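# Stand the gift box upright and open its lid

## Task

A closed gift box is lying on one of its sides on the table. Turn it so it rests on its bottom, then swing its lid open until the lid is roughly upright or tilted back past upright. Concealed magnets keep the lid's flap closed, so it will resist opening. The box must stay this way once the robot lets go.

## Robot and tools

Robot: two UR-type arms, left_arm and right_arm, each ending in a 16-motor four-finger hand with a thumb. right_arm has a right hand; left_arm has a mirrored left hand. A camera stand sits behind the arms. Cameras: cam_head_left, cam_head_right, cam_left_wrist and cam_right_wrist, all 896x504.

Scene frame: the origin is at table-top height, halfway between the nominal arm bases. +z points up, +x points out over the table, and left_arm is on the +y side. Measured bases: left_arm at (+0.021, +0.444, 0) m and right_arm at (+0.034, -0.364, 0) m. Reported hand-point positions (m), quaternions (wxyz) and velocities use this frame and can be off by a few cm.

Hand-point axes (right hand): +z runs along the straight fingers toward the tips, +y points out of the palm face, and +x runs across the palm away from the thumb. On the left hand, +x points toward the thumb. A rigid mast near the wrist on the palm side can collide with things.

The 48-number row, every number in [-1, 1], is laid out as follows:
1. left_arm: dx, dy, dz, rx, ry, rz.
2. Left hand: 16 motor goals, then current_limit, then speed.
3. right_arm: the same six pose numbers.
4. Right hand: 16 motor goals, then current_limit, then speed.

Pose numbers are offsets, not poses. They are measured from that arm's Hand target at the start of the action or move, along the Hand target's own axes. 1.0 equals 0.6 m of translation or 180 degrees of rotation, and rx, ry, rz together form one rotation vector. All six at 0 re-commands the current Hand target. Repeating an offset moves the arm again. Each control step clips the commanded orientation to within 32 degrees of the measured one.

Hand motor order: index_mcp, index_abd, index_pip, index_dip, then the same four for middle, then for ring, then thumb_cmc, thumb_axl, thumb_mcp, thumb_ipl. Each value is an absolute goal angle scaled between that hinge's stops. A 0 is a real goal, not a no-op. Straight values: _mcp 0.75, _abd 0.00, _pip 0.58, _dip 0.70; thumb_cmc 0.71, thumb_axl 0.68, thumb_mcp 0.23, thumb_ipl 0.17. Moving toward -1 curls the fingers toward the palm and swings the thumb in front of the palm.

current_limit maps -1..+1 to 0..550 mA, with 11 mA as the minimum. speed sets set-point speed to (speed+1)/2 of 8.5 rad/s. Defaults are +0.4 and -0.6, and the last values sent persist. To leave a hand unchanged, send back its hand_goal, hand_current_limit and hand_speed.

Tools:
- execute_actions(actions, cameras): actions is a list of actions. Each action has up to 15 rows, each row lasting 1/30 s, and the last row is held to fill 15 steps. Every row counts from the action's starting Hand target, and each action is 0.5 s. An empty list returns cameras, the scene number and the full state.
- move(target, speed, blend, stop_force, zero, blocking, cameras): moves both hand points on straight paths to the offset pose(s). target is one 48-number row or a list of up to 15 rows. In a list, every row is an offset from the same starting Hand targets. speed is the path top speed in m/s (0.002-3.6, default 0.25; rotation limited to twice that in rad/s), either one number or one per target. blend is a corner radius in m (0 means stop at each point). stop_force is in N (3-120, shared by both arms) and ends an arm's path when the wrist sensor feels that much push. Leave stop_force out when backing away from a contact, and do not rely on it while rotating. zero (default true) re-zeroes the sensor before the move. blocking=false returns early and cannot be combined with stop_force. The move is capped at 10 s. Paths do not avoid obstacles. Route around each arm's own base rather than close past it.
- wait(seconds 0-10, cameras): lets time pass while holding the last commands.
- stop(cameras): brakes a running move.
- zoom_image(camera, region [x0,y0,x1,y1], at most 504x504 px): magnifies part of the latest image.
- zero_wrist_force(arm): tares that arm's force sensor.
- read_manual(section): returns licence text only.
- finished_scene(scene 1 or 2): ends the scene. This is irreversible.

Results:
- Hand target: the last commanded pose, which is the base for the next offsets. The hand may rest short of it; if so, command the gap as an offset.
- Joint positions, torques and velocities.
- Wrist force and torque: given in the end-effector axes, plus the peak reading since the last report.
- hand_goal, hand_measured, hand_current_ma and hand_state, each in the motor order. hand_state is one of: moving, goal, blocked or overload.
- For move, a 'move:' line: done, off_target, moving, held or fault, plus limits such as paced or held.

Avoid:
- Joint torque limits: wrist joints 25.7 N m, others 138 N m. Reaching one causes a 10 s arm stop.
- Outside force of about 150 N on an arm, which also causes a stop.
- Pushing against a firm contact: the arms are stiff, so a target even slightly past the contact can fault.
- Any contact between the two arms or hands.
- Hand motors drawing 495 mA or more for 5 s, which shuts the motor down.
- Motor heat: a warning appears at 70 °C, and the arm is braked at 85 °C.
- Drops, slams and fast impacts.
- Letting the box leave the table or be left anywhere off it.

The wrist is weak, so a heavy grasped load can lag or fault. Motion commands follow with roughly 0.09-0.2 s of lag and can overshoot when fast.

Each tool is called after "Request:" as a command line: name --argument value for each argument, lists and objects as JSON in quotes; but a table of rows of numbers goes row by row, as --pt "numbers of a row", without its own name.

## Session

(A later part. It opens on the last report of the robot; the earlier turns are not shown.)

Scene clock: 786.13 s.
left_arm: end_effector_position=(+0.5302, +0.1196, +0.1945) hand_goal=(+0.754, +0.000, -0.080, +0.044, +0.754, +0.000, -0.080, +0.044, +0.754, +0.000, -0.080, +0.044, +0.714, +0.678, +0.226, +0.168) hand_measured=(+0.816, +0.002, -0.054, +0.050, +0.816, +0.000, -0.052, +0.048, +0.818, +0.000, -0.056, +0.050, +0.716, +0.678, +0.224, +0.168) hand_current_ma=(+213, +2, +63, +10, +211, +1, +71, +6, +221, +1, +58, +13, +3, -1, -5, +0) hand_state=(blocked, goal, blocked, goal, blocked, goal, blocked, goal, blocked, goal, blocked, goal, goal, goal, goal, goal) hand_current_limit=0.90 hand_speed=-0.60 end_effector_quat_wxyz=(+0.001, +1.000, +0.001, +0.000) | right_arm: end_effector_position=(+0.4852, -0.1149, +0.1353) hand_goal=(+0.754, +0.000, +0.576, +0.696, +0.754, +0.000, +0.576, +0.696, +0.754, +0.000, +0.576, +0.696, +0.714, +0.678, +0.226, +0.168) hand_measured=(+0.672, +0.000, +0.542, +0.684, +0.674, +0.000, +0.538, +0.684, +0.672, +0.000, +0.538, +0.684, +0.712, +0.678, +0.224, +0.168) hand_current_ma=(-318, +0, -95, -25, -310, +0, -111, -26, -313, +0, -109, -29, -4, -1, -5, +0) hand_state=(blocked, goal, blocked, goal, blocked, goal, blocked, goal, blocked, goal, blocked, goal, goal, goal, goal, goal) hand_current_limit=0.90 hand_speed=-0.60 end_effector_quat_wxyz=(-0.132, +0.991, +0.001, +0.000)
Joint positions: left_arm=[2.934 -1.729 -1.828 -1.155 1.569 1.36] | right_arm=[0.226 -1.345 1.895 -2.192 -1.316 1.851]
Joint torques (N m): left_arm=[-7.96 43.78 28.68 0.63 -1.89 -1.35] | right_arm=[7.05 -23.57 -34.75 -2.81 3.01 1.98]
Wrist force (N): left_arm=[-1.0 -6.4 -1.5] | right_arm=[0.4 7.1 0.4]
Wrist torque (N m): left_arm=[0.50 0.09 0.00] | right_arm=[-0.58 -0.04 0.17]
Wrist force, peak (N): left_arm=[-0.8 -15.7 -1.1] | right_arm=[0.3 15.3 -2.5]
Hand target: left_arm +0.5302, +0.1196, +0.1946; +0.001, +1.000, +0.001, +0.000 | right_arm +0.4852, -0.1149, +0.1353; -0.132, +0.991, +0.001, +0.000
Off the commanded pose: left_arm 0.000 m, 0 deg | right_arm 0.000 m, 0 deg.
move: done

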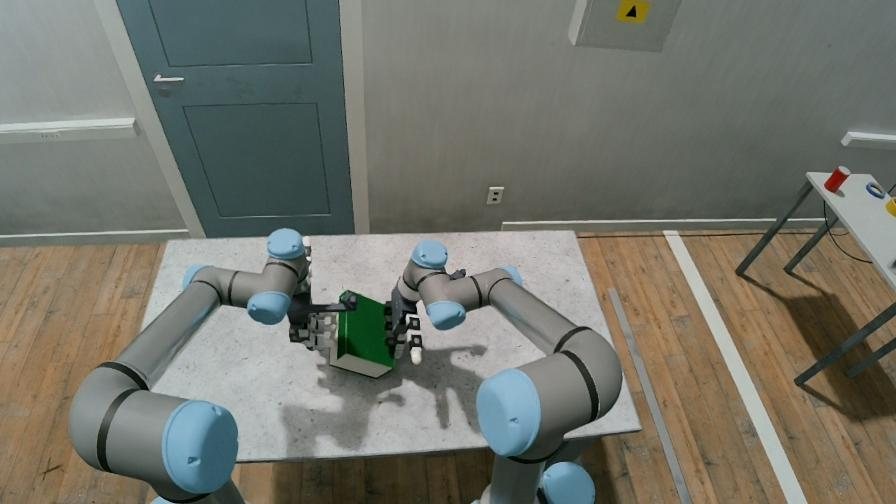

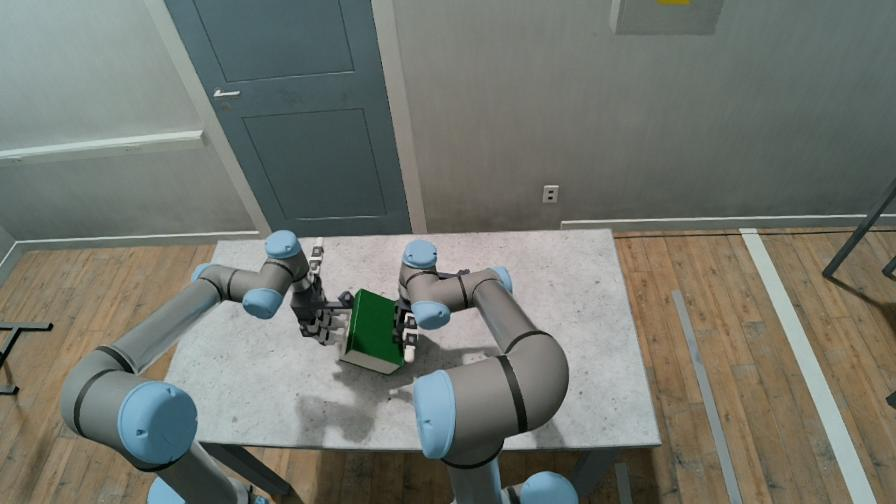

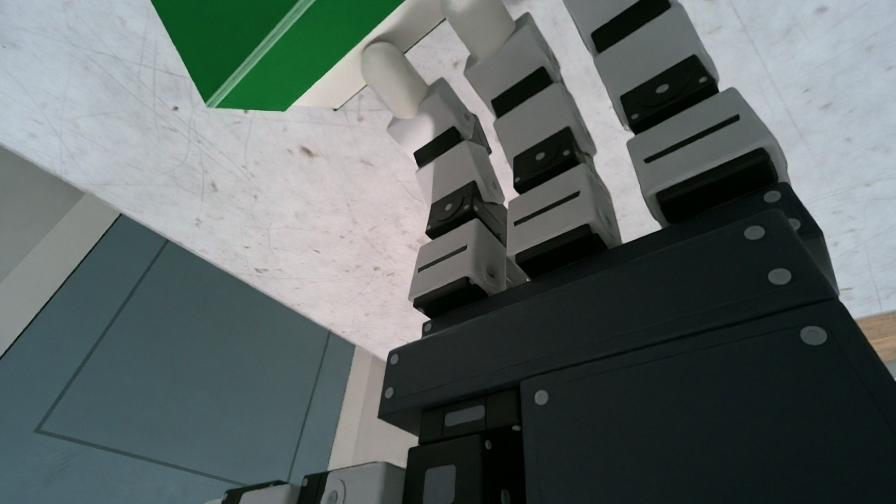

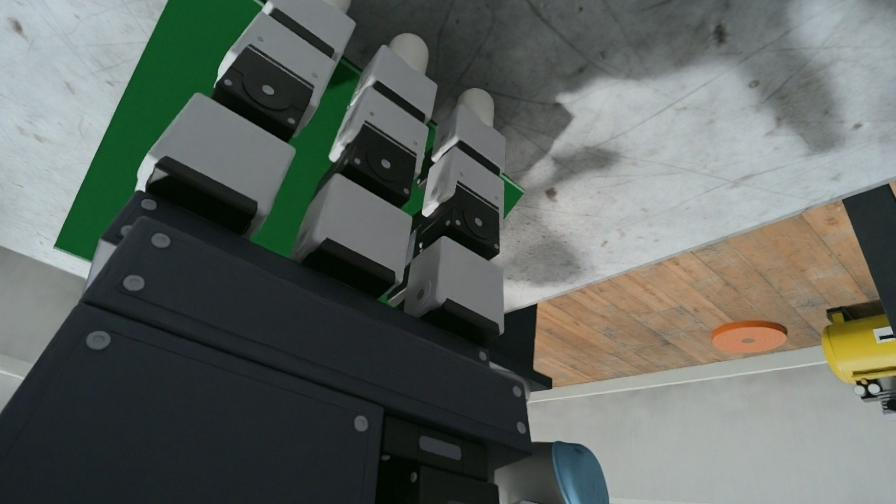

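Request:
move --pt "0 -0.008 0.05 0 0 0 0.754 0 -0.081 0.044 0.754 0 -0.081 0.044 0.754 0 -0.081 0.044 0.714 0.678 0.226 0.168 0.9 -0.6 0 0 0 0 0 0 0.754 0 0.576 0.696 0.754 0 0.576 0.696 0.754 0 0.576 0.696 0.714 0.678 0.226 0.168 0.9 -0.6" --pt "0 -0.022 0.09 0 0 0 0.754 0 -0.081 0.044 0.754 0 -0.081 0.044 0.754 0 -0.081 0.044 0.714 0.678 0.226 0.168 0.9 -0.6 0 0 0 0 0 0 0.754 0 0.576 0.696 0.754 0 0.576 0.696 0.754 0 0.576 0.696 0.714 0.678 0.226 0.168 0.9 -0.6" --pt "0 -0.03 0.17 0 0 0 0.754 0 -0.081 0.044 0.754 0 -0.081 0.044 0.754 0 -0.081 0.044 0.714 0.678 0.226 0.168 0.9 -0.6 0 0 0 0 0 0 0.754 0 0.576 0.696 0.754 0 0.576 0.696 0.754 0 0.576 0.696 0.714 0.678 0.226 0.168 0.9 -0.6" --pt "0 -0.07 0.17 0 0 0 0.754 0 -0.081 0.044 0.754 0 -0.081 0.044 0.754 0 -0.081 0.044 0.714 0.678 0.226 0.168 0.9 -0.6 0 0 0 0 0 0 0.754 0 0.576 0.696 0.754 0 0.576 0.696 0.754 0 0.576 0.696 0.714 0.678 0.226 0.168 0.9 -0.6" --speed 0.02 --blend 0.002 --cameras '["all"]'

Request:
zoom_image --camera "cam_head_right" --region '[260, 240, 460, 400]'

Scene clock: 935.67 s.
left_arm: end_effector_position=(+0.5301, +0.1613, +0.0926) hand_goal=(+0.754, +0.000, -0.080, +0.044, +0.754, +0.000, -0.080, +0.044, +0.754, +0.000, -0.080, +0.044, +0.714, +0.678, +0.226, +0.168) hand_measured=(+0.758, +0.002, -0.080, +0.042, +0.758, +0.000, -0.080, +0.042, +0.758, +0.000, -0.080, +0.042, +0.716, +0.678, +0.224, +0.168) hand_current_ma=(+6, +2, +0, -3, +6, +1, +0, -3, +7, +1, +0, -3, +3, -1, -5, +0) hand_state=(goal, goal, goal, goal, goal, goal, goal, goal, goal, goal, goal, goal, goal, goal, goal, goal) hand_current_limit=0.90 hand_speed=-0.60 end_effector_quat_wxyz=(+0.001, +1.000, +0.001, +0.000) | right_arm: end_effector_position=(+0.4852, -0.1149, +0.1353) hand_goal=(+0.754, +0.000, +0.576, +0.696, +0.754, +0.000, +0.576, +0.696, +0.754, +0.000, +0.576, +0.696, +0.714, +0.678, +0.226, +0.168) hand_measured=(+0.736, +0.000, +0.568, +0.690, +0.736, +0.000, +0.566, +0.690, +0.736, +0.000, +0.566, +0.690, +0.712, +0.678, +0.224, +0.168) hand_current_ma=(-49, +0, -17, -12, -47, +0, -21, -13, -48, +0, -20, -14, -4, -1, -5, +0) hand_state=(goal, goal, goal, goal, goal, goal, goal, goal, goal, goal, goal, goal, goal, goal, goal, goal) hand_current_limit=0.90 hand_speed=-0.60 end_effector_quat_wxyz=(-0.132, +0.991, +0.001, +0.000)
Joint positions: left_arm=[3.013 -1.826 -2.013 -0.874 1.57 1.44] | right_arm=[0.226 -1.345 1.895 -2.192 -1.316 1.851]
Joint torques (N m): left_arm=[7.71 44.67 8.44 4.91 0.22 2.28] | right_arm=[7.26 -33.15 -14 -1.87 3.16 1.91]
Wrist force (N): left_arm=[-0.5 0.5 -0.8] | right_arm=[0.0 0.9 -0.3]
Wrist torque (N m): left_arm=[0.15 0.01 -0.23] | right_arm=[-0.04 0.01 -0.02]
Wrist force, peak (N): left_arm=[-1.2 -25.0 -13.2] | right_arm=[-0.1 13.9 -11.6]
Hand target: left_arm +0.5301, +0.1615, +0.0926; +0.001, +1.000, +0.001, +0.000 | right_arm +0.4852, -0.1149, +0.1353; -0.132, +0.991, +0.001, +0.000
Off the commanded pose: left_arm 0.000 m, 0 deg | right_arm 0.000 m, 0 deg.
move: done

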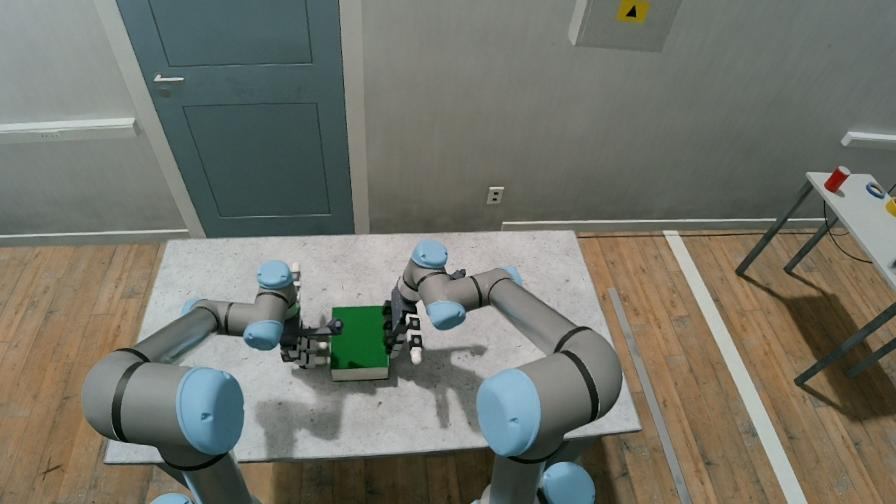

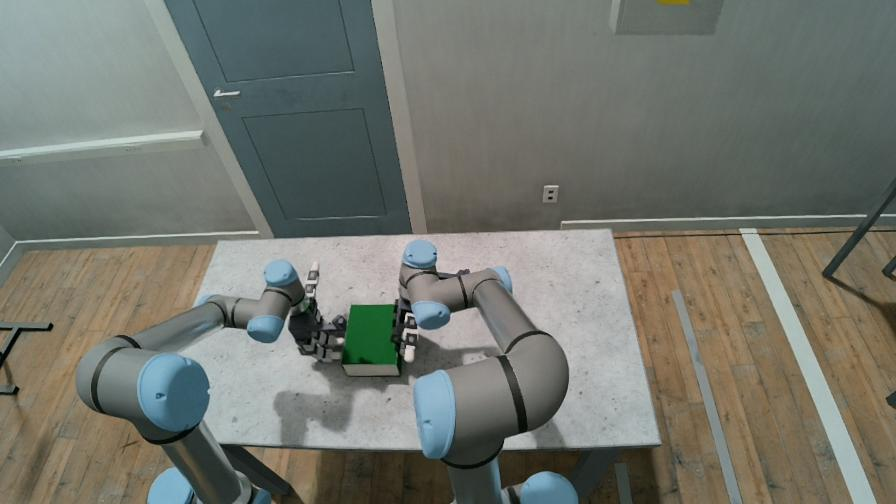

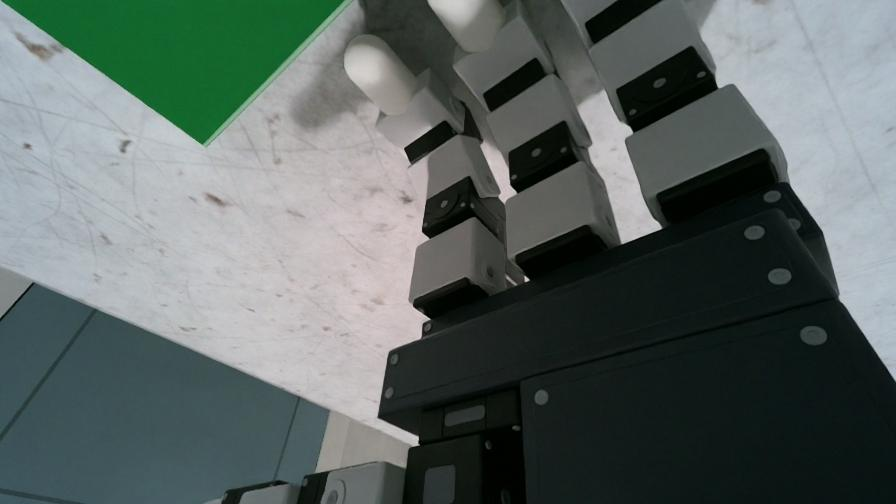

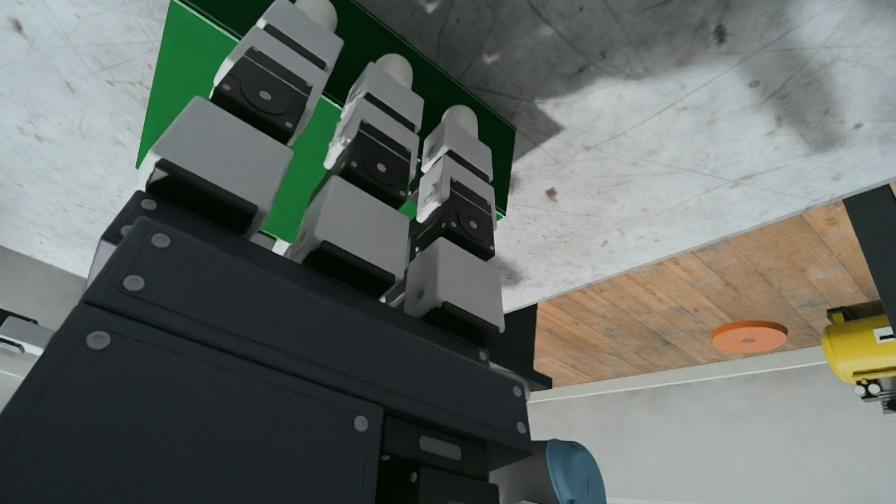

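Scaled by 2.520 from the camera's 896x504 image, which has a finer 1280x720 frame.

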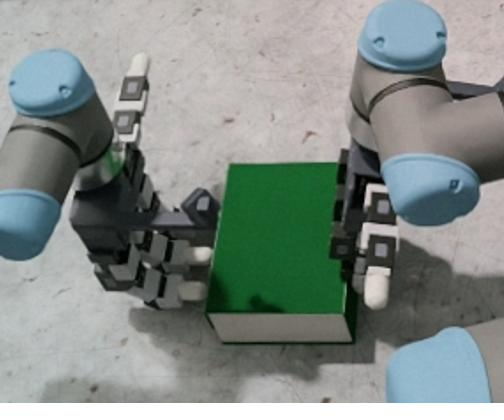

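Request:
move --pt "0 -0.05 0 0 0 0 0.754 0 -0.081 0.044 0.754 0 -0.081 0.044 0.754 0 -0.081 0.044 0.714 0.678 0.226 0.168 0.9 -0.6 0 0.0805 -0.0216 0 0 0 0.754 0 0.576 0.696 0.754 0 0.576 0.696 0.754 0 0.576 0.696 -0.5 0.678 0.226 0.168 0.9 -0.6" --pt "0 -0.05 0 0 0 0 0.754 0 -0.081 0.044 0.754 0 -0.081 0.044 0.754 0 -0.081 0.044 0.714 0.678 0.226 0.168 0.9 -0.6 0 0.0071 -0.2953 -0.0833 0 0 0.754 0 0.576 0.696 0.754 0 0.576 0.696 0.754 0 0.576 0.696 -0.5 0.678 0.226 0.168 0.9 -0.6" --speed 0.08

Scene clock: 967.03 s.
left_arm: end_effector_position=(+0.5301, +0.1915, +0.0925) hand_goal=(+0.754, +0.000, -0.080, +0.044, +0.754, +0.000, -0.080, +0.044, +0.754, +0.000, -0.080, +0.044, +0.714, +0.678, +0.226, +0.168) hand_measured=(+0.758, +0.002, -0.080, +0.042, +0.758, +0.000, -0.080, +0.042, +0.758, +0.000, -0.080, +0.042, +0.716, +0.678, +0.224, +0.168) hand_current_ma=(+5, +2, +0, -3, +5, +1, +0, -3, +6, +1, +0, -3, +3, -1, -5, +0) hand_state=(goal, goal, goal, goal, goal, goal, goal, goal, goal, goal, goal, goal, goal, goal, goal, goal) hand_current_limit=0.90 hand_speed=-0.60 end_effector_quat_wxyz=(+0.001, +1.000, +0.001, +0.000) | right_arm: end_effector_position=(+0.4853, -0.1654, +0.3051) hand_goal=(+0.754, +0.000, +0.576, +0.696, +0.754, +0.000, +0.576, +0.696, +0.754, +0.000, +0.576, +0.696, -0.500, +0.678, +0.226, +0.168) hand_measured=(+0.748, +0.000, +0.574, +0.692, +0.750, +0.000, +0.572, +0.692, +0.750, +0.000, +0.572, +0.692, -0.498, +0.678, +0.224, +0.168) hand_current_ma=(-11, +0, -5, -5, -10, +0, -5, -5, -10, +0, -5, -5, +4, -1, -5, +0) hand_state=(goal, goal, goal, goal, goal, goal, goal, goal, goal, goal, goal, goal, goal, goal, goal, goal) hand_current_limit=0.90 hand_speed=-0.60 end_effector_quat_wxyz=(-0.001, +1.000, +0.001, +0.000)
Joint positions: left_arm=[3.073 -1.804 -2.042 -0.866 1.57 1.5] | right_arm=[0.247 -1.461 1.589 -1.699 -1.568 1.863]
Joint torques (N m): left_arm=[7.21 44.26 6.49 4.93 -1.74 1.9] | right_arm=[6.6 -14.56 -35.43 -0.78 -2.95 2.21]
Wrist force (N): left_arm=[-0.6 0.7 -0.8] | right_arm=[0.1 0.3 -0.6]
Wrist torque (N m): left_arm=[0.18 0.05 -0.23] | right_arm=[0.15 -0.08 -0.03]
Wrist force, peak (N): left_arm=[-0.6 1.0 -1.0] | right_arm=[-0.1 1.3 -0.5]
Hand target: left_arm +0.5301, +0.1915, +0.0925; +0.001, +1.000, +0.001, +0.000 | right_arm +0.4853, -0.1654, +0.3052; -0.001, +1.000, +0.001, +0.000
Off the commanded pose: left_arm 0.000 m, 0 deg | right_arm 0.000 m, 0 deg.
move: done

Request:
move --target '[0.05,0,0,0,0,0,0.754,0,-0.081,0.044,0.754,0,-0.081,0.044,0.754,0,-0.081,0.044,0.714,0.678,0.226,0.168,0.9,-0.6,-0.317,-0.442,0,0,0,0.5,0.754,0,0.576,0.696,0.754,0,0.576,0.696,0.754,0,0.576,0.696,-0.5,0.678,0.226,0.168,0.9,-0.6]' --speed 0.15 --cameras '["all"]'

Scene clock: 980.30 s.
left_arm: end_effector_position=(+0.5601, +0.1915, +0.0925) hand_goal=(+0.754, +0.000, -0.080, +0.044, +0.754, +0.000, -0.080, +0.044, +0.754, +0.000, -0.080, +0.044, +0.714, +0.678, +0.226, +0.168) hand_measured=(+0.758, +0.002, -0.080, +0.042, +0.758, +0.000, -0.080, +0.042, +0.758, +0.000, -0.080, +0.042, +0.716, +0.678, +0.224, +0.168) hand_current_ma=(+5, +2, +0, -3, +5, +1, +0, -3, +6, +1, +0, -3, +3, -1, -5, +0) hand_state=(goal, goal, goal, goal, goal, goal, goal, goal, goal, goal, goal, goal, goal, goal, goal, goal) hand_current_limit=0.90 hand_speed=-0.60 end_effector_quat_wxyz=(+0.001, +1.000, +0.001, +0.000) | right_arm: end_effector_position=(+0.2948, +0.0996, +0.3060) hand_goal=(+0.754, +0.000, +0.576, +0.696, +0.754, +0.000, +0.576, +0.696, +0.754, +0.000, +0.576, +0.696, -0.500, +0.678, +0.226, +0.168) hand_measured=(+0.748, +0.000, +0.574, +0.692, +0.750, +0.000, +0.572, +0.692, +0.750, +0.000, +0.572, +0.692, -0.498, +0.678, +0.224, +0.168) hand_current_ma=(-10, +0, -5, -5, -10, +0, -5, -5, -9, +0, -5, -5, +4, -1, -5, +0) hand_state=(goal, goal, goal, goal, goal, goal, goal, goal, goal, goal, goal, goal, goal, goal, goal, goal) hand_current_limit=0.90 hand_speed=-0.60 end_effector_quat_wxyz=(-0.001, +0.708, -0.707, -0.001)
Joint positions: left_arm=[3.077 -1.862 -1.962 -0.888 1.57 1.504] | right_arm=[0.618 -1.442 1.566 -1.696 -1.568 3.805]
Joint torques (N m): left_arm=[7.23 21.62 28 0.77 -1.76 1.93] | right_arm=[7.02 -38.65 -14.35 -4.21 -2.68 2.21]
Wrist force (N): left_arm=[-0.7 0.9 -0.9] | right_arm=[0.4 0.1 -0.8]
Wrist torque (N m): left_arm=[0.21 0.03 -0.26] | right_arm=[0.11 -0.09 0.03]
Wrist force, peak (N): left_arm=[-1.0 0.9 -1.0] | right_arm=[0.6 0.3 -1.0]
Hand target: left_arm +0.5601, +0.1915, +0.0925; +0.001, +1.000, +0.001, +0.000 | right_arm +0.2948, +0.0996, +0.3060; -0.001, +0.708, -0.707, -0.001
Off the commanded pose: left_arm 0.000 m, 0 deg | right_arm 0.000 m, 0 deg.
move: done

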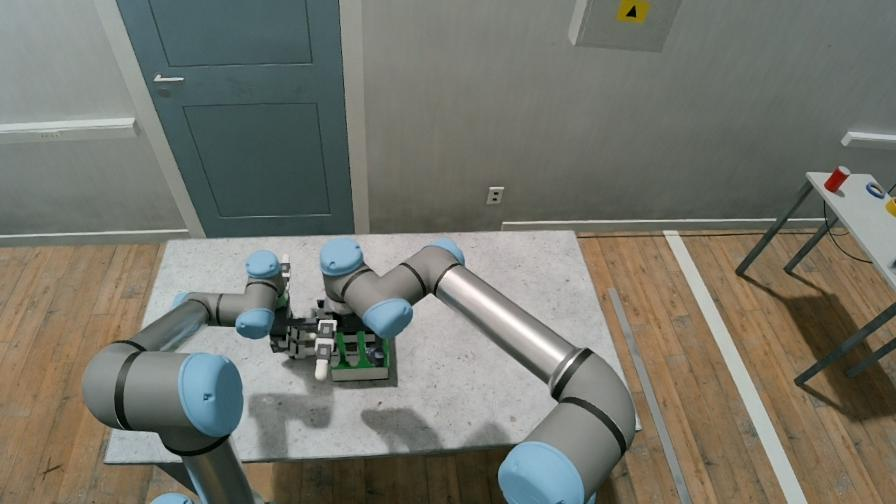

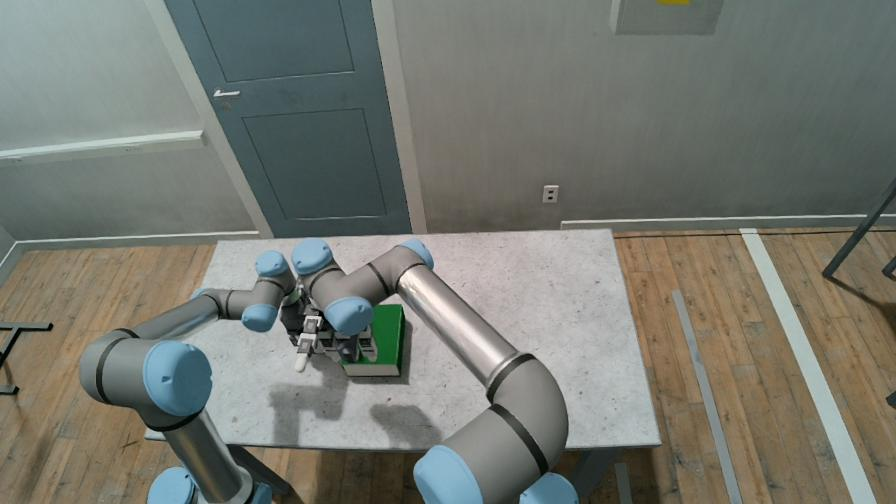

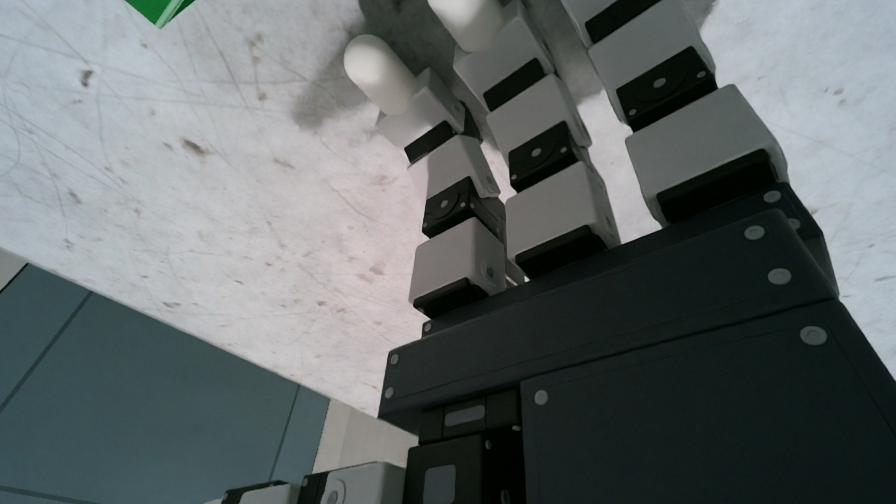

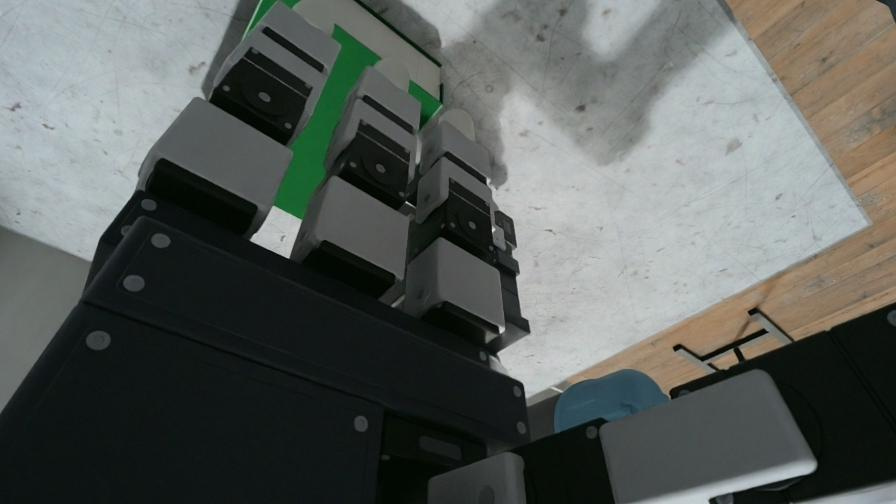

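Request:
zoom_image --camera "cam_right_wrist" --region '[200, 0, 540, 220]'

Request:
zoom_image --camera "cam_head_left" --region '[240, 230, 440, 400]'

Scaled by 1.482 from the camera's 896x504 image, which has a finer 1280x720 frame.

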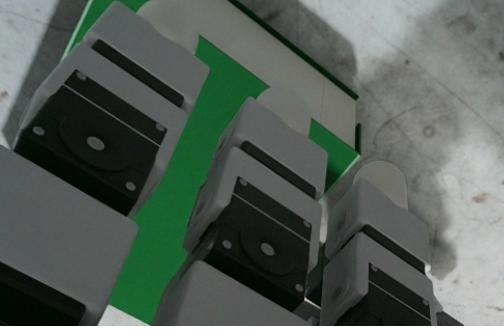

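Scaled by 2.520 from the camera's 896x504 image, which has a finer 1280x720 frame.

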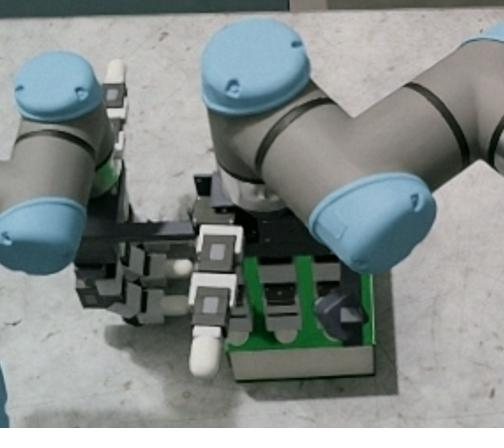

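Request:
move --target '[0,0,0,0,0,0,0.754,0,-0.081,0.044,0.754,0,-0.081,0.044,0.754,0,-0.081,0.044,0.714,0.678,0.226,0.168,0.9,-0.6,0,0,0.258,0,0,0,0.754,0,0.576,0.696,0.754,0,0.576,0.696,0.754,0,0.576,0.696,-0.5,0.678,0.226,0.168,0.9,-0.6]' --speed 0.06 --stop_force 6

Request:
move --target '[0,0,0,0,0,0,0.754,0,-0.081,0.044,0.754,0,-0.081,0.044,0.754,0,-0.081,0.044,0.714,0.678,0.226,0.168,0.9,-0.6,0,-0.12,0,0,0,0,0.754,0,0.576,0.696,0.754,0,0.576,0.696,0.754,0,0.576,0.696,-0.5,0.678,0.226,0.168,0.9,-0.6]' --speed 0.015 --stop_force 3 --cameras '["all"]'

Scene clock: 1011.50 s.
left_arm: end_effector_position=(+0.5601, +0.1915, +0.0925) hand_goal=(+0.754, +0.000, -0.080, +0.044, +0.754, +0.000, -0.080, +0.044, +0.754, +0.000, -0.080, +0.044, +0.714, +0.678, +0.226, +0.168) hand_measured=(+0.758, +0.002, -0.080, +0.042, +0.758, +0.000, -0.080, +0.042, +0.758, +0.000, -0.080, +0.042, +0.716, +0.678, +0.224, +0.168) hand_current_ma=(+5, +2, +0, -3, +5, +1, +0, -3, +6, +1, +0, -3, +3, -1, -5, +0) hand_state=(goal, goal, goal, goal, goal, goal, goal, goal, goal, goal, goal, goal, goal, goal, goal, goal) hand_current_limit=0.90 hand_speed=-0.60 end_effector_quat_wxyz=(+0.001, +1.000, +0.001, +0.000) | right_arm: end_effector_position=(+0.2947, +0.1000, +0.1512) hand_goal=(+0.754, +0.000, +0.576, +0.696, +0.754, +0.000, +0.576, +0.696, +0.754, +0.000, +0.576, +0.696, -0.500, +0.678, +0.226, +0.168) hand_measured=(+0.748, +0.000, +0.574, +0.692, +0.750, +0.000, +0.572, +0.692, +0.750, +0.000, +0.572, +0.692, -0.498, +0.678, +0.224, +0.168) hand_current_ma=(-10, +0, -5, -5, -9, +0, -5, -5, -9, +0, -5, -5, +4, -1, -5, +0) hand_state=(goal, goal, goal, goal, goal, goal, goal, goal, goal, goal, goal, goal, goal, goal, goal, goal) hand_current_limit=0.90 hand_speed=-0.60 end_effector_quat_wxyz=(-0.001, +0.708, -0.707, -0.001)
Joint positions: left_arm=[3.077 -1.862 -1.962 -0.888 1.57 1.504] | right_arm=[0.619 -1.325 1.843 -2.09 -1.568 3.806]
Joint torques (N m): left_arm=[6.88 20.98 26.38 0.6 -0.57 1.52] | right_arm=[7.31 -18.45 -11.99 -4.04 2.03 2.33]
Wrist force (N): left_arm=[-0.6 0.7 -1.0] | right_arm=[0.0 0.1 -1.0]
Wrist torque (N m): left_arm=[0.19 0.02 -0.25] | right_arm=[0.14 -0.03 0.03]
Wrist force, peak (N): left_arm=[-1.1 0.7 -1.3] | right_arm=[0.5 0.0 -1.3]
Hand target: left_arm +0.5601, +0.1915, +0.0925; +0.001, +1.000, +0.001, +0.000 | right_arm +0.2947, +0.1000, +0.1512; -0.001, +0.708, -0.707, -0.001
Off the commanded pose: left_arm 0.000 m, 0 deg | right_arm 0.000 m, 0 deg.
move: done

Scene clock: 1016.07 s.
left_arm: end_effector_position=(+0.5601, +0.1915, +0.0925) hand_goal=(+0.754, +0.000, -0.080, +0.044, +0.754, +0.000, -0.080, +0.044, +0.754, +0.000, -0.080, +0.044, +0.714, +0.678, +0.226, +0.168) hand_measured=(+0.758, +0.002, -0.080, +0.042, +0.758, +0.000, -0.080, +0.042, +0.758, +0.000, -0.080, +0.042, +0.716, +0.678, +0.224, +0.168) hand_current_ma=(+5, +2, +0, -3, +5, +1, +0, -3, +6, +1, +0, -3, +3, -1, -5, +0) hand_state=(goal, goal, goal, goal, goal, goal, goal, goal, goal, goal, goal, goal, goal, goal, goal, goal) hand_current_limit=0.90 hand_speed=-0.60 end_effector_quat_wxyz=(+0.001, +1.000, +0.001, +0.000) | right_arm: end_effector_position=(+0.3455, +0.1001, +0.1512) hand_goal=(+0.754, +0.000, +0.576, +0.696, +0.754, +0.000, +0.576, +0.696, +0.754, +0.000, +0.576, +0.696, -0.500, +0.678, +0.226, +0.168) hand_measured=(+0.748, +0.000, +0.574, +0.692, +0.750, +0.000, +0.572, +0.692, +0.750, +0.000, +0.572, +0.692, -0.498, +0.678, +0.224, +0.168) hand_current_ma=(-10, +0, -5, -5, -9, +0, -5, -5, -10, +0, -5, -5, +4, -1, -5, +0) hand_state=(goal, goal, goal, goal, goal, goal, goal, goal, goal, goal, goal, goal, goal, goal, goal, goal) hand_current_limit=0.90 hand_speed=-0.60 end_effector_quat_wxyz=(-0.001, +0.708, -0.707, -0.001)
Joint positions: left_arm=[3.077 -1.862 -1.962 -0.888 1.57 1.504] | right_arm=[0.565 -1.254 1.748 -2.066 -1.568 3.752]
Joint torques (N m): left_arm=[7.87 21.9 27.48 0.66 0.38 1.72] | right_arm=[7.27 -43.98 -11.97 -4.08 2.08 2.22]
Wrist force (N): left_arm=[-0.8 0.8 -0.8] | right_arm=[-0.1 0.0 -0.8]
Wrist torque (N m): left_arm=[0.19 0.05 -0.27] | right_arm=[0.12 -0.03 0.16]
Wrist force, peak (N): left_arm=[-0.8 1.1 -1.2] | right_arm=[-0.2 1.1 -1.4]
Hand target: left_arm +0.5601, +0.1915, +0.0925; +0.001, +1.000, +0.001, +0.000 | right_arm +0.3455, +0.1001, +0.1512; -0.001, +0.708, -0.707, -0.001 (not the last commanded pose)
Off the commanded pose: left_arm 0.000 m, 0 deg | right_arm 0.021 m, 0 deg.
move: held (right_arm; a check stopped the path); limits=held
pose unreachable (right arm): on one or more control steps of this call, first in action 0 (counted from 0), this arm could not follow its commanded pose, so it was not sent that pose on those steps. It may still have moved: this result reports where it is.
cause: moving toward the commanded pose would bring a part of the arm too close to another arm (a part of this arm just beyond joint 6 (wrist 3) and a part of the left arm just beyond its joint 6 (wrist 3), 7 mm apart when this arm was first held).

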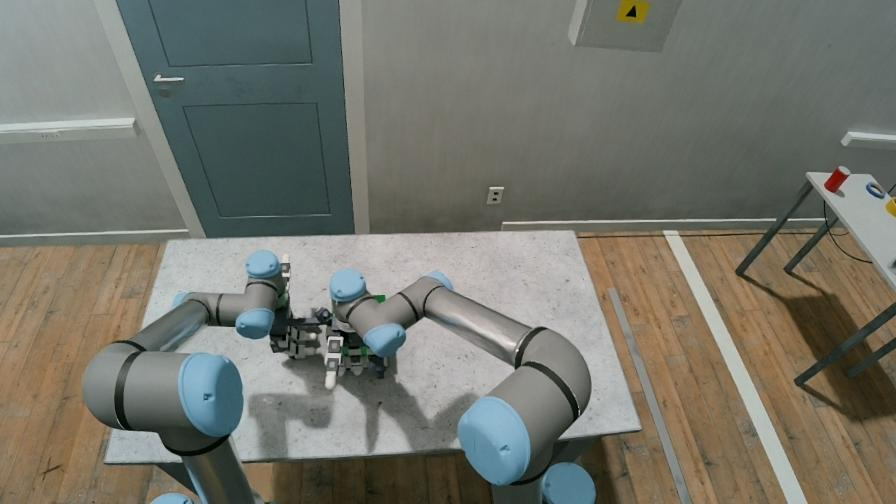

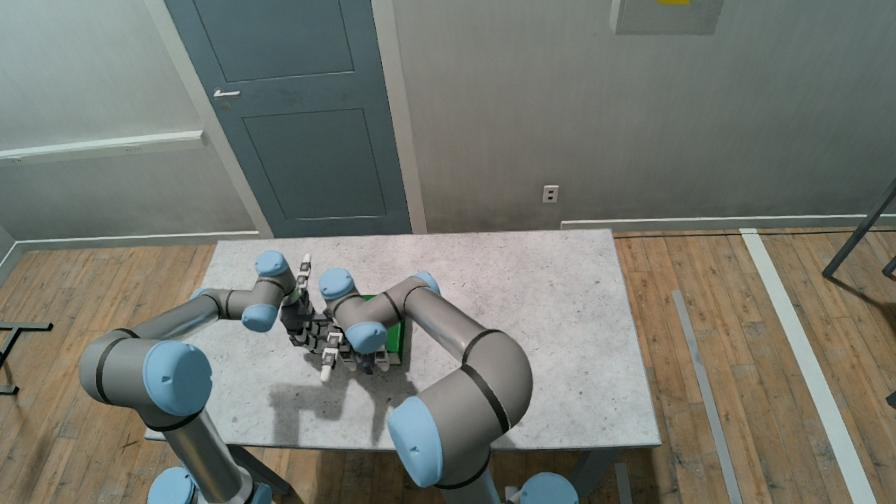

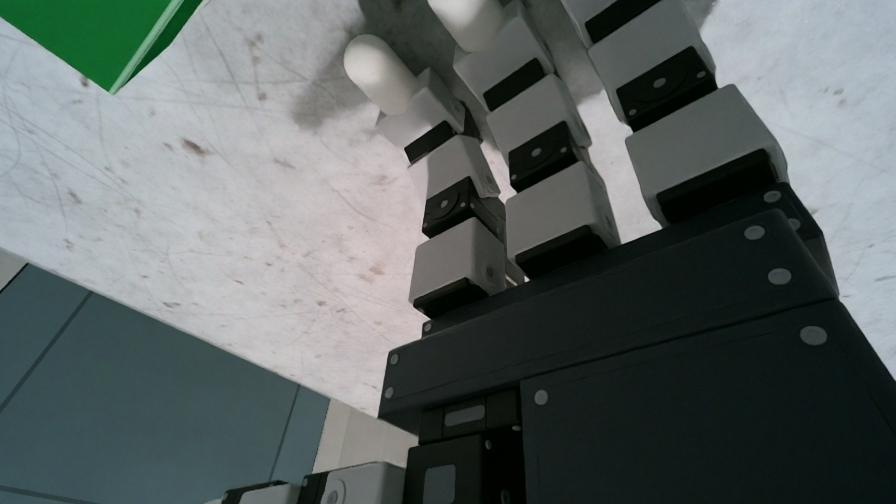

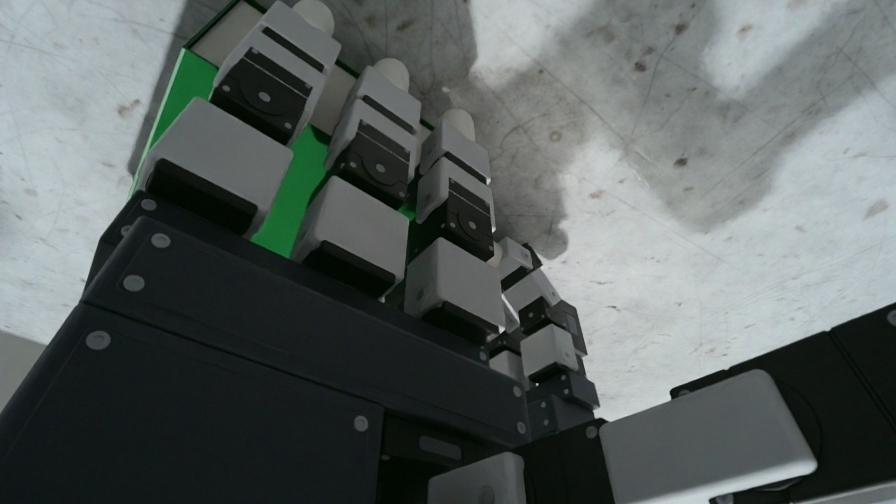

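Request:
move --pt "0 0 0 0 0 0 0.754 0 -0.081 0.044 0.754 0 -0.081 0.044 0.754 0 -0.081 0.044 0.714 0.678 0.226 0.168 0.9 -0.6 0 0.18 0.03 0.1667 0 0 0.754 0 0.576 0.696 0.754 0 0.576 0.696 0.754 0 0.576 0.696 -0.5 0.678 0.226 0.168 0.9 -0.6" --pt "0 0 0 0 0 0 0.754 0 -0.081 0.044 0.754 0 -0.081 0.044 0.754 0 -0.081 0.044 0.714 0.678 0.226 0.168 0.9 -0.6 0 0.18 0.095 0.1667 0 0 0.754 0 0.576 0.696 0.754 0 0.576 0.696 0.754 0 0.576 0.696 -0.5 0.678 0.226 0.168 0.9 -0.6" --speed 0.06

Request:
move --target '[0,0,0,0,0,0,0.754,0,-0.081,0.044,0.754,0,-0.081,0.044,0.754,0,-0.081,0.044,0.714,0.678,0.226,0.168,0.9,-0.6,0,-0.0866,0.05,0,0,0,0.754,0,0.576,0.696,0.754,0,0.576,0.696,0.754,0,0.576,0.696,-0.5,0.678,0.226,0.168,0.9,-0.6]' --speed 0.015 --stop_force 2.5 --cameras '["all"]'

Request:
zoom_image --camera "cam_right_wrist" --region '[120, 0, 540, 240]'

Scene clock: 1041.53 s.
left_arm: end_effector_position=(+0.5601, +0.1915, +0.0925) hand_goal=(+0.754, +0.000, -0.080, +0.044, +0.754, +0.000, -0.080, +0.044, +0.754, +0.000, -0.080, +0.044, +0.714, +0.678, +0.226, +0.168) hand_measured=(+0.758, +0.002, -0.080, +0.042, +0.758, +0.000, -0.080, +0.042, +0.758, +0.000, -0.080, +0.042, +0.716, +0.678, +0.224, +0.168) hand_current_ma=(+5, +2, +0, -3, +5, +1, +0, -3, +6, +1, +0, -3, +3, -1, -5, +0) hand_state=(goal, goal, goal, goal, goal, goal, goal, goal, goal, goal, goal, goal, goal, goal, goal, goal) hand_current_limit=0.90 hand_speed=-0.60 end_effector_quat_wxyz=(+0.001, +1.000, +0.001, +0.000) | right_arm: end_effector_position=(+0.2375, +0.1001, +0.0943) hand_goal=(+0.754, +0.000, +0.576, +0.696, +0.754, +0.000, +0.576, +0.696, +0.754, +0.000, +0.576, +0.696, -0.500, +0.678, +0.226, +0.168) hand_measured=(+0.750, +0.000, +0.574, +0.692, +0.750, +0.000, +0.572, +0.692, +0.750, +0.000, +0.572, +0.692, -0.498, +0.678, +0.224, +0.168) hand_current_ma=(-10, +0, -5, -5, -9, +0, -5, -5, -9, +0, -5, -5, +3, -1, -5, +0) hand_state=(goal, goal, goal, goal, goal, goal, goal, goal, goal, goal, goal, goal, goal, goal, goal, goal) hand_current_limit=0.90 hand_speed=-0.60 end_effector_quat_wxyz=(-0.184, +0.683, -0.683, +0.182)
Joint positions: left_arm=[3.077 -1.862 -1.962 -0.888 1.57 1.504] | right_arm=[0.883 -1.385 2.171 -2.691 -1.981 4.001]
Joint torques (N m): left_arm=[7.43 21.86 27.42 0.92 0.92 1.64] | right_arm=[7.44 -12.72 -8.18 -4.54 -2.13 -1.61]
Wrist force (N): left_arm=[-0.9 0.7 -0.9] | right_arm=[0.7 0.4 -1.2]
Wrist torque (N m): left_arm=[0.19 0.05 -0.27] | right_arm=[0.07 -0.03 0.09]
Wrist force, peak (N): left_arm=[-0.8 1.0 -1.1] | right_arm=[1.0 1.0 -1.5]
Hand target: left_arm +0.5601, +0.1915, +0.0925; +0.001, +1.000, +0.001, +0.000 | right_arm +0.2375, +0.1001, +0.0943; -0.184, +0.683, -0.683, +0.182
Off the commanded pose: left_arm 0.000 m, 0 deg | right_arm 0.000 m, 0 deg.
move: done

stop_force must be a number from 3 to 120 (N); nothing of the call was run

Scaled by 1.200 from the camera's 896x504 image, which has a finer 1280x720 frame.
This view is cut from an older image: the scene may have changed since it was taken.

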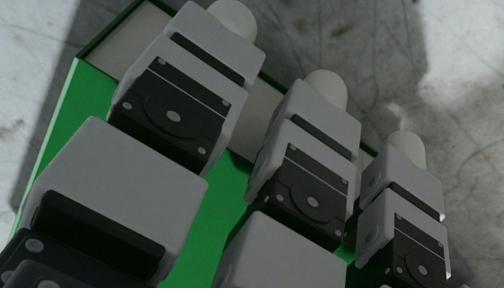

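Request:
move --target '[0,0,0,0,0,0,0.754,0,-0.081,0.044,0.754,0,-0.081,0.044,0.754,0,-0.081,0.044,0.714,0.678,0.226,0.168,0.9,-0.6,0,-0.0866,0.05,0,0,0,0.754,0,0.576,0.696,0.754,0,0.576,0.696,0.754,0,0.576,0.696,-0.5,0.678,0.226,0.168,0.9,-0.6]' --speed 0.015 --stop_force 3 --cameras '["all"]'

Request:
zoom_image --camera "cam_right_wrist" --region '[120, 0, 540, 240]'

Request:
zoom_image --camera "cam_head_right" --region '[260, 240, 460, 400]'

Scene clock: 1058.57 s.
left_arm: end_effector_position=(+0.5601, +0.1915, +0.0925) hand_goal=(+0.754, +0.000, -0.080, +0.044, +0.754, +0.000, -0.080, +0.044, +0.754, +0.000, -0.080, +0.044, +0.714, +0.678, +0.226, +0.168) hand_measured=(+0.758, +0.002, -0.080, +0.042, +0.758, +0.000, -0.080, +0.042, +0.758, +0.000, -0.080, +0.042, +0.716, +0.678, +0.224, +0.168) hand_current_ma=(+5, +2, +0, -3, +5, +1, +0, -3, +6, +1, +0, -3, +3, -1, -5, +0) hand_state=(goal, goal, goal, goal, goal, goal, goal, goal, goal, goal, goal, goal, goal, goal, goal, goal) hand_current_limit=0.90 hand_speed=-0.60 end_effector_quat_wxyz=(+0.001, +1.000, +0.001, +0.000) | right_arm: end_effector_position=(+0.2975, +0.1002, +0.0942) hand_goal=(+0.754, +0.000, +0.576, +0.696, +0.754, +0.000, +0.576, +0.696, +0.754, +0.000, +0.576, +0.696, -0.500, +0.678, +0.226, +0.168) hand_measured=(+0.750, +0.000, +0.574, +0.692, +0.750, +0.000, +0.572, +0.692, +0.750, +0.000, +0.572, +0.692, -0.498, +0.678, +0.224, +0.168) hand_current_ma=(-10, +0, -5, -5, -9, +0, -5, -5, -9, +0, -5, -5, +3, -1, -5, +0) hand_state=(goal, goal, goal, goal, goal, goal, goal, goal, goal, goal, goal, goal, goal, goal, goal, goal) hand_current_limit=0.90 hand_speed=-0.60 end_effector_quat_wxyz=(-0.184, +0.683, -0.683, +0.182)
Joint positions: left_arm=[3.077 -1.862 -1.962 -0.888 1.57 1.504] | right_arm=[0.784 -1.326 2.105 -2.724 -1.946 3.899]
Joint torques (N m): left_arm=[7.04 21.4 27.35 1.12 1.03 1.4] | right_arm=[-6.21 -15.76 -30.71 -4.52 2.08 -1.72]
Wrist force (N): left_arm=[-0.5 0.7 -1.0] | right_arm=[0.3 0.9 -1.4]
Wrist torque (N m): left_arm=[0.20 0.01 -0.24] | right_arm=[0.18 -0.01 0.31]
Wrist force, peak (N): left_arm=[-1.0 0.8 -1.3] | right_arm=[0.6 0.8 -1.6]
Hand target: left_arm +0.5601, +0.1915, +0.0925; +0.001, +1.000, +0.001, +0.000 | right_arm +0.2975, +0.1002, +0.0942; -0.184, +0.683, -0.683, +0.182
Off the commanded pose: left_arm 0.000 m, 0 deg | right_arm 0.000 m, 0 deg.
move: done

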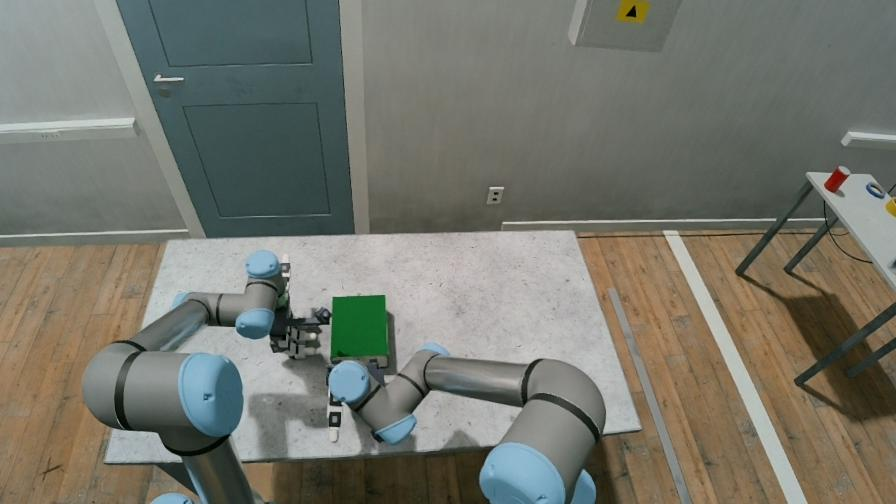

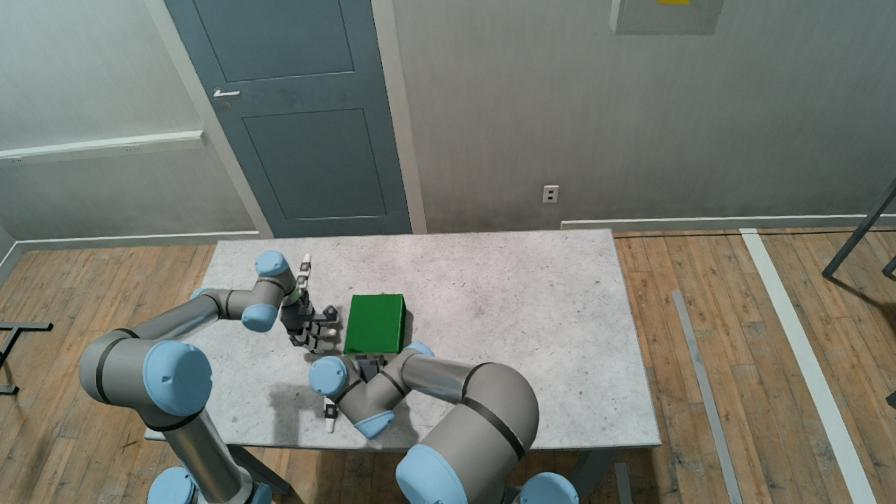

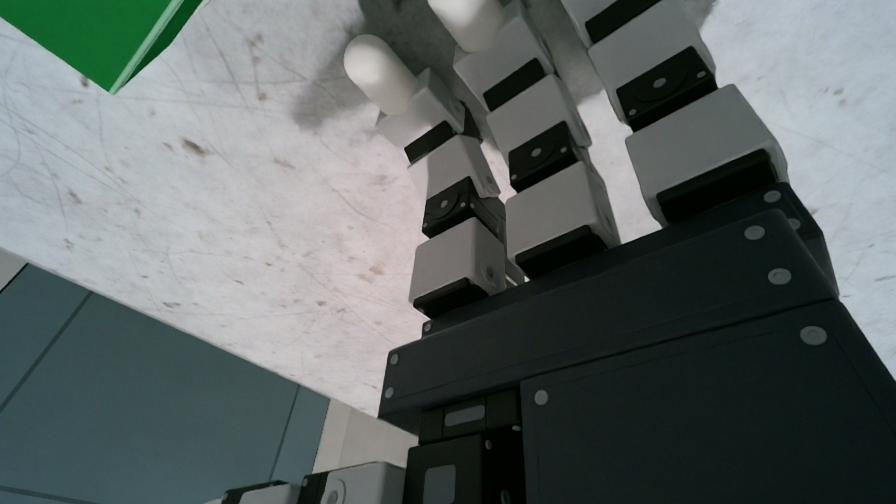

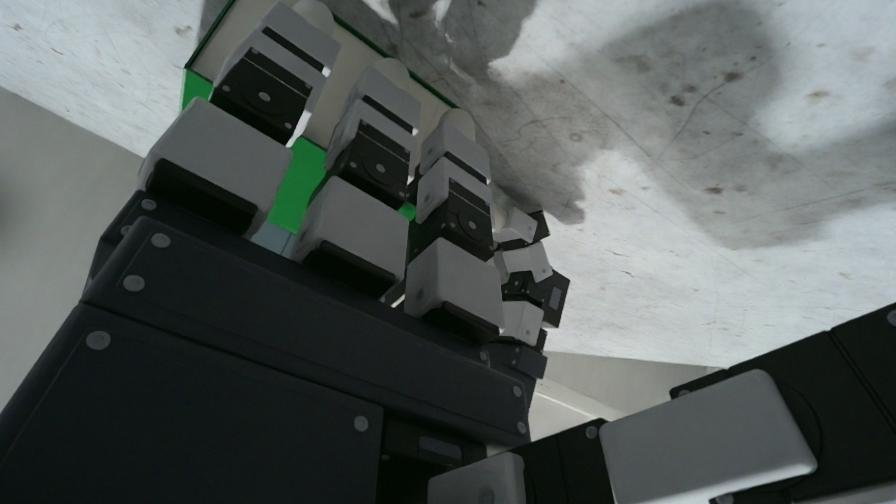

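Scaled by 1.200 from the camera's 896x504 image, which has a finer 1280x720 frame.

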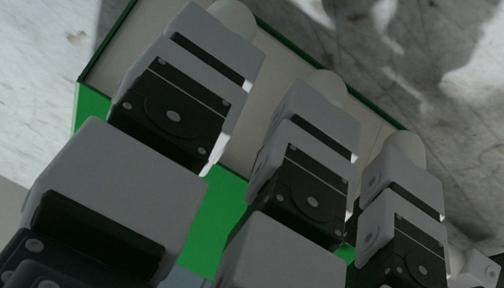

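Scaled by 2.520 from the camera's 896x504 image, which has a finer 1280x720 frame.

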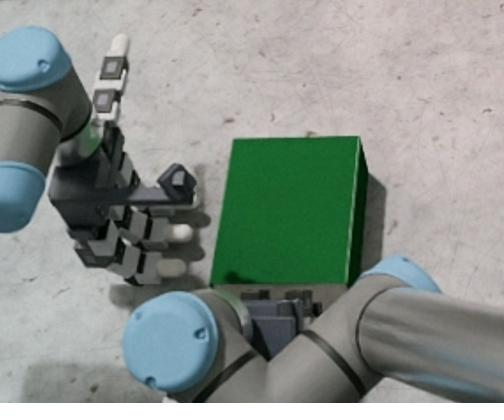

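Request:
move --target '[0,0,0,0,0,0,0.754,0,-0.081,0.044,0.754,0,-0.081,0.044,0.754,0,-0.081,0.044,0.714,0.678,0.226,0.168,0.9,-0.6,0,0.0125,0.02165,0,0,0,0.754,0,0.576,0.696,0.754,0,0.576,0.696,0.754,0,0.576,0.696,-0.5,0.678,0.226,0.168,0.9,-0.6]' --speed 0.008 --stop_force 5 --cameras '["cam_right_wrist"]'

Request:
zoom_image --camera "cam_right_wrist" --region '[170, 0, 510, 170]'

Scene clock: 1075.73 s.
left_arm: end_effector_position=(+0.5601, +0.1915, +0.0925) hand_goal=(+0.754, +0.000, -0.080, +0.044, +0.754, +0.000, -0.080, +0.044, +0.754, +0.000, -0.080, +0.044, +0.714, +0.678, +0.226, +0.168) hand_measured=(+0.758, +0.002, -0.080, +0.042, +0.758, +0.000, -0.080, +0.042, +0.758, +0.000, -0.080, +0.042, +0.716, +0.678, +0.224, +0.168) hand_current_ma=(+5, +2, +0, -3, +5, +1, +0, -3, +6, +1, +0, -3, +3, -1, -5, +0) hand_state=(goal, goal, goal, goal, goal, goal, goal, goal, goal, goal, goal, goal, goal, goal, goal, goal) hand_current_limit=0.90 hand_speed=-0.60 end_effector_quat_wxyz=(+0.001, +1.000, +0.001, +0.000) | right_arm: end_effector_position=(+0.2975, +0.1002, +0.0792) hand_goal=(+0.754, +0.000, +0.576, +0.696, +0.754, +0.000, +0.576, +0.696, +0.754, +0.000, +0.576, +0.696, -0.500, +0.678, +0.226, +0.168) hand_measured=(+0.750, +0.000, +0.574, +0.692, +0.750, +0.000, +0.572, +0.692, +0.750, +0.000, +0.572, +0.692, -0.498, +0.678, +0.224, +0.168) hand_current_ma=(-10, +0, -5, -5, -9, +0, -5, -5, -9, +0, -5, -5, +3, -1, -5, +0) hand_state=(goal, goal, goal, goal, goal, goal, goal, goal, goal, goal, goal, goal, goal, goal, goal, goal) hand_current_limit=0.90 hand_speed=-0.60 end_effector_quat_wxyz=(-0.184, +0.683, -0.683, +0.182)
Joint positions: left_arm=[3.077 -1.862 -1.962 -0.888 1.57 1.504] | right_arm=[0.784 -1.296 2.119 -2.767 -1.946 3.899]
Joint torques (N m): left_arm=[7.23 20.88 26.07 1.12 1.07 1.4] | right_arm=[4.04 -16.29 -8.11 -4.55 -1.85 1.64]
Wrist force (N): left_arm=[-0.7 0.8 -1.1] | right_arm=[0.6 1.1 -1.3]
Wrist torque (N m): left_arm=[0.22 0.02 -0.26] | right_arm=[0.19 -0.06 0.40]
Wrist force, peak (N): left_arm=[-0.8 1.1 -1.2] | right_arm=[0.4 1.1 -1.6]
Hand target: left_arm +0.5601, +0.1915, +0.0925; +0.001, +1.000, +0.001, +0.000 | right_arm +0.2975, +0.1002, +0.0792; -0.184, +0.683, -0.683, +0.182
Off the commanded pose: left_arm 0.000 m, 0 deg | right_arm 0.000 m, 0 deg.
move: done
Images, in order (width x height): cam_right_wrist 896x504.

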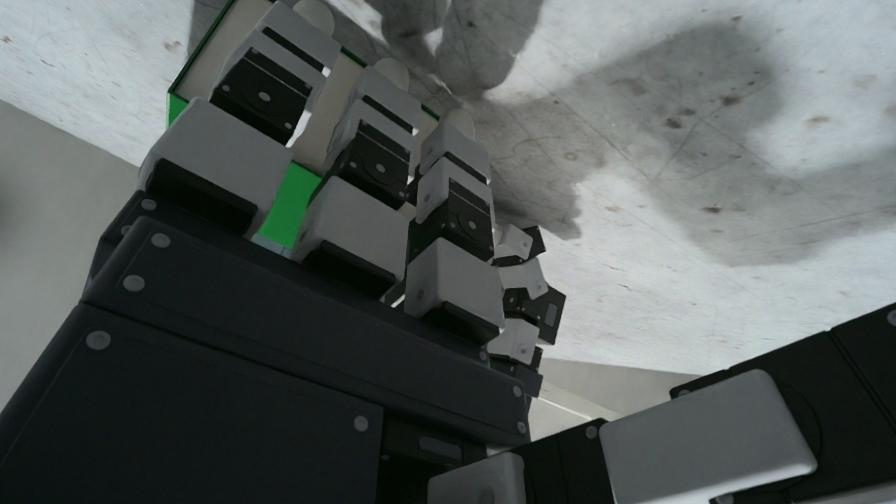

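Scaled by 1.482 from the camera's 896x504 image, which has a finer 1280x720 frame.

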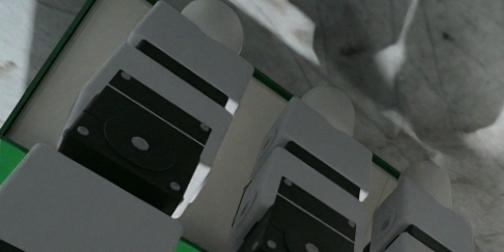

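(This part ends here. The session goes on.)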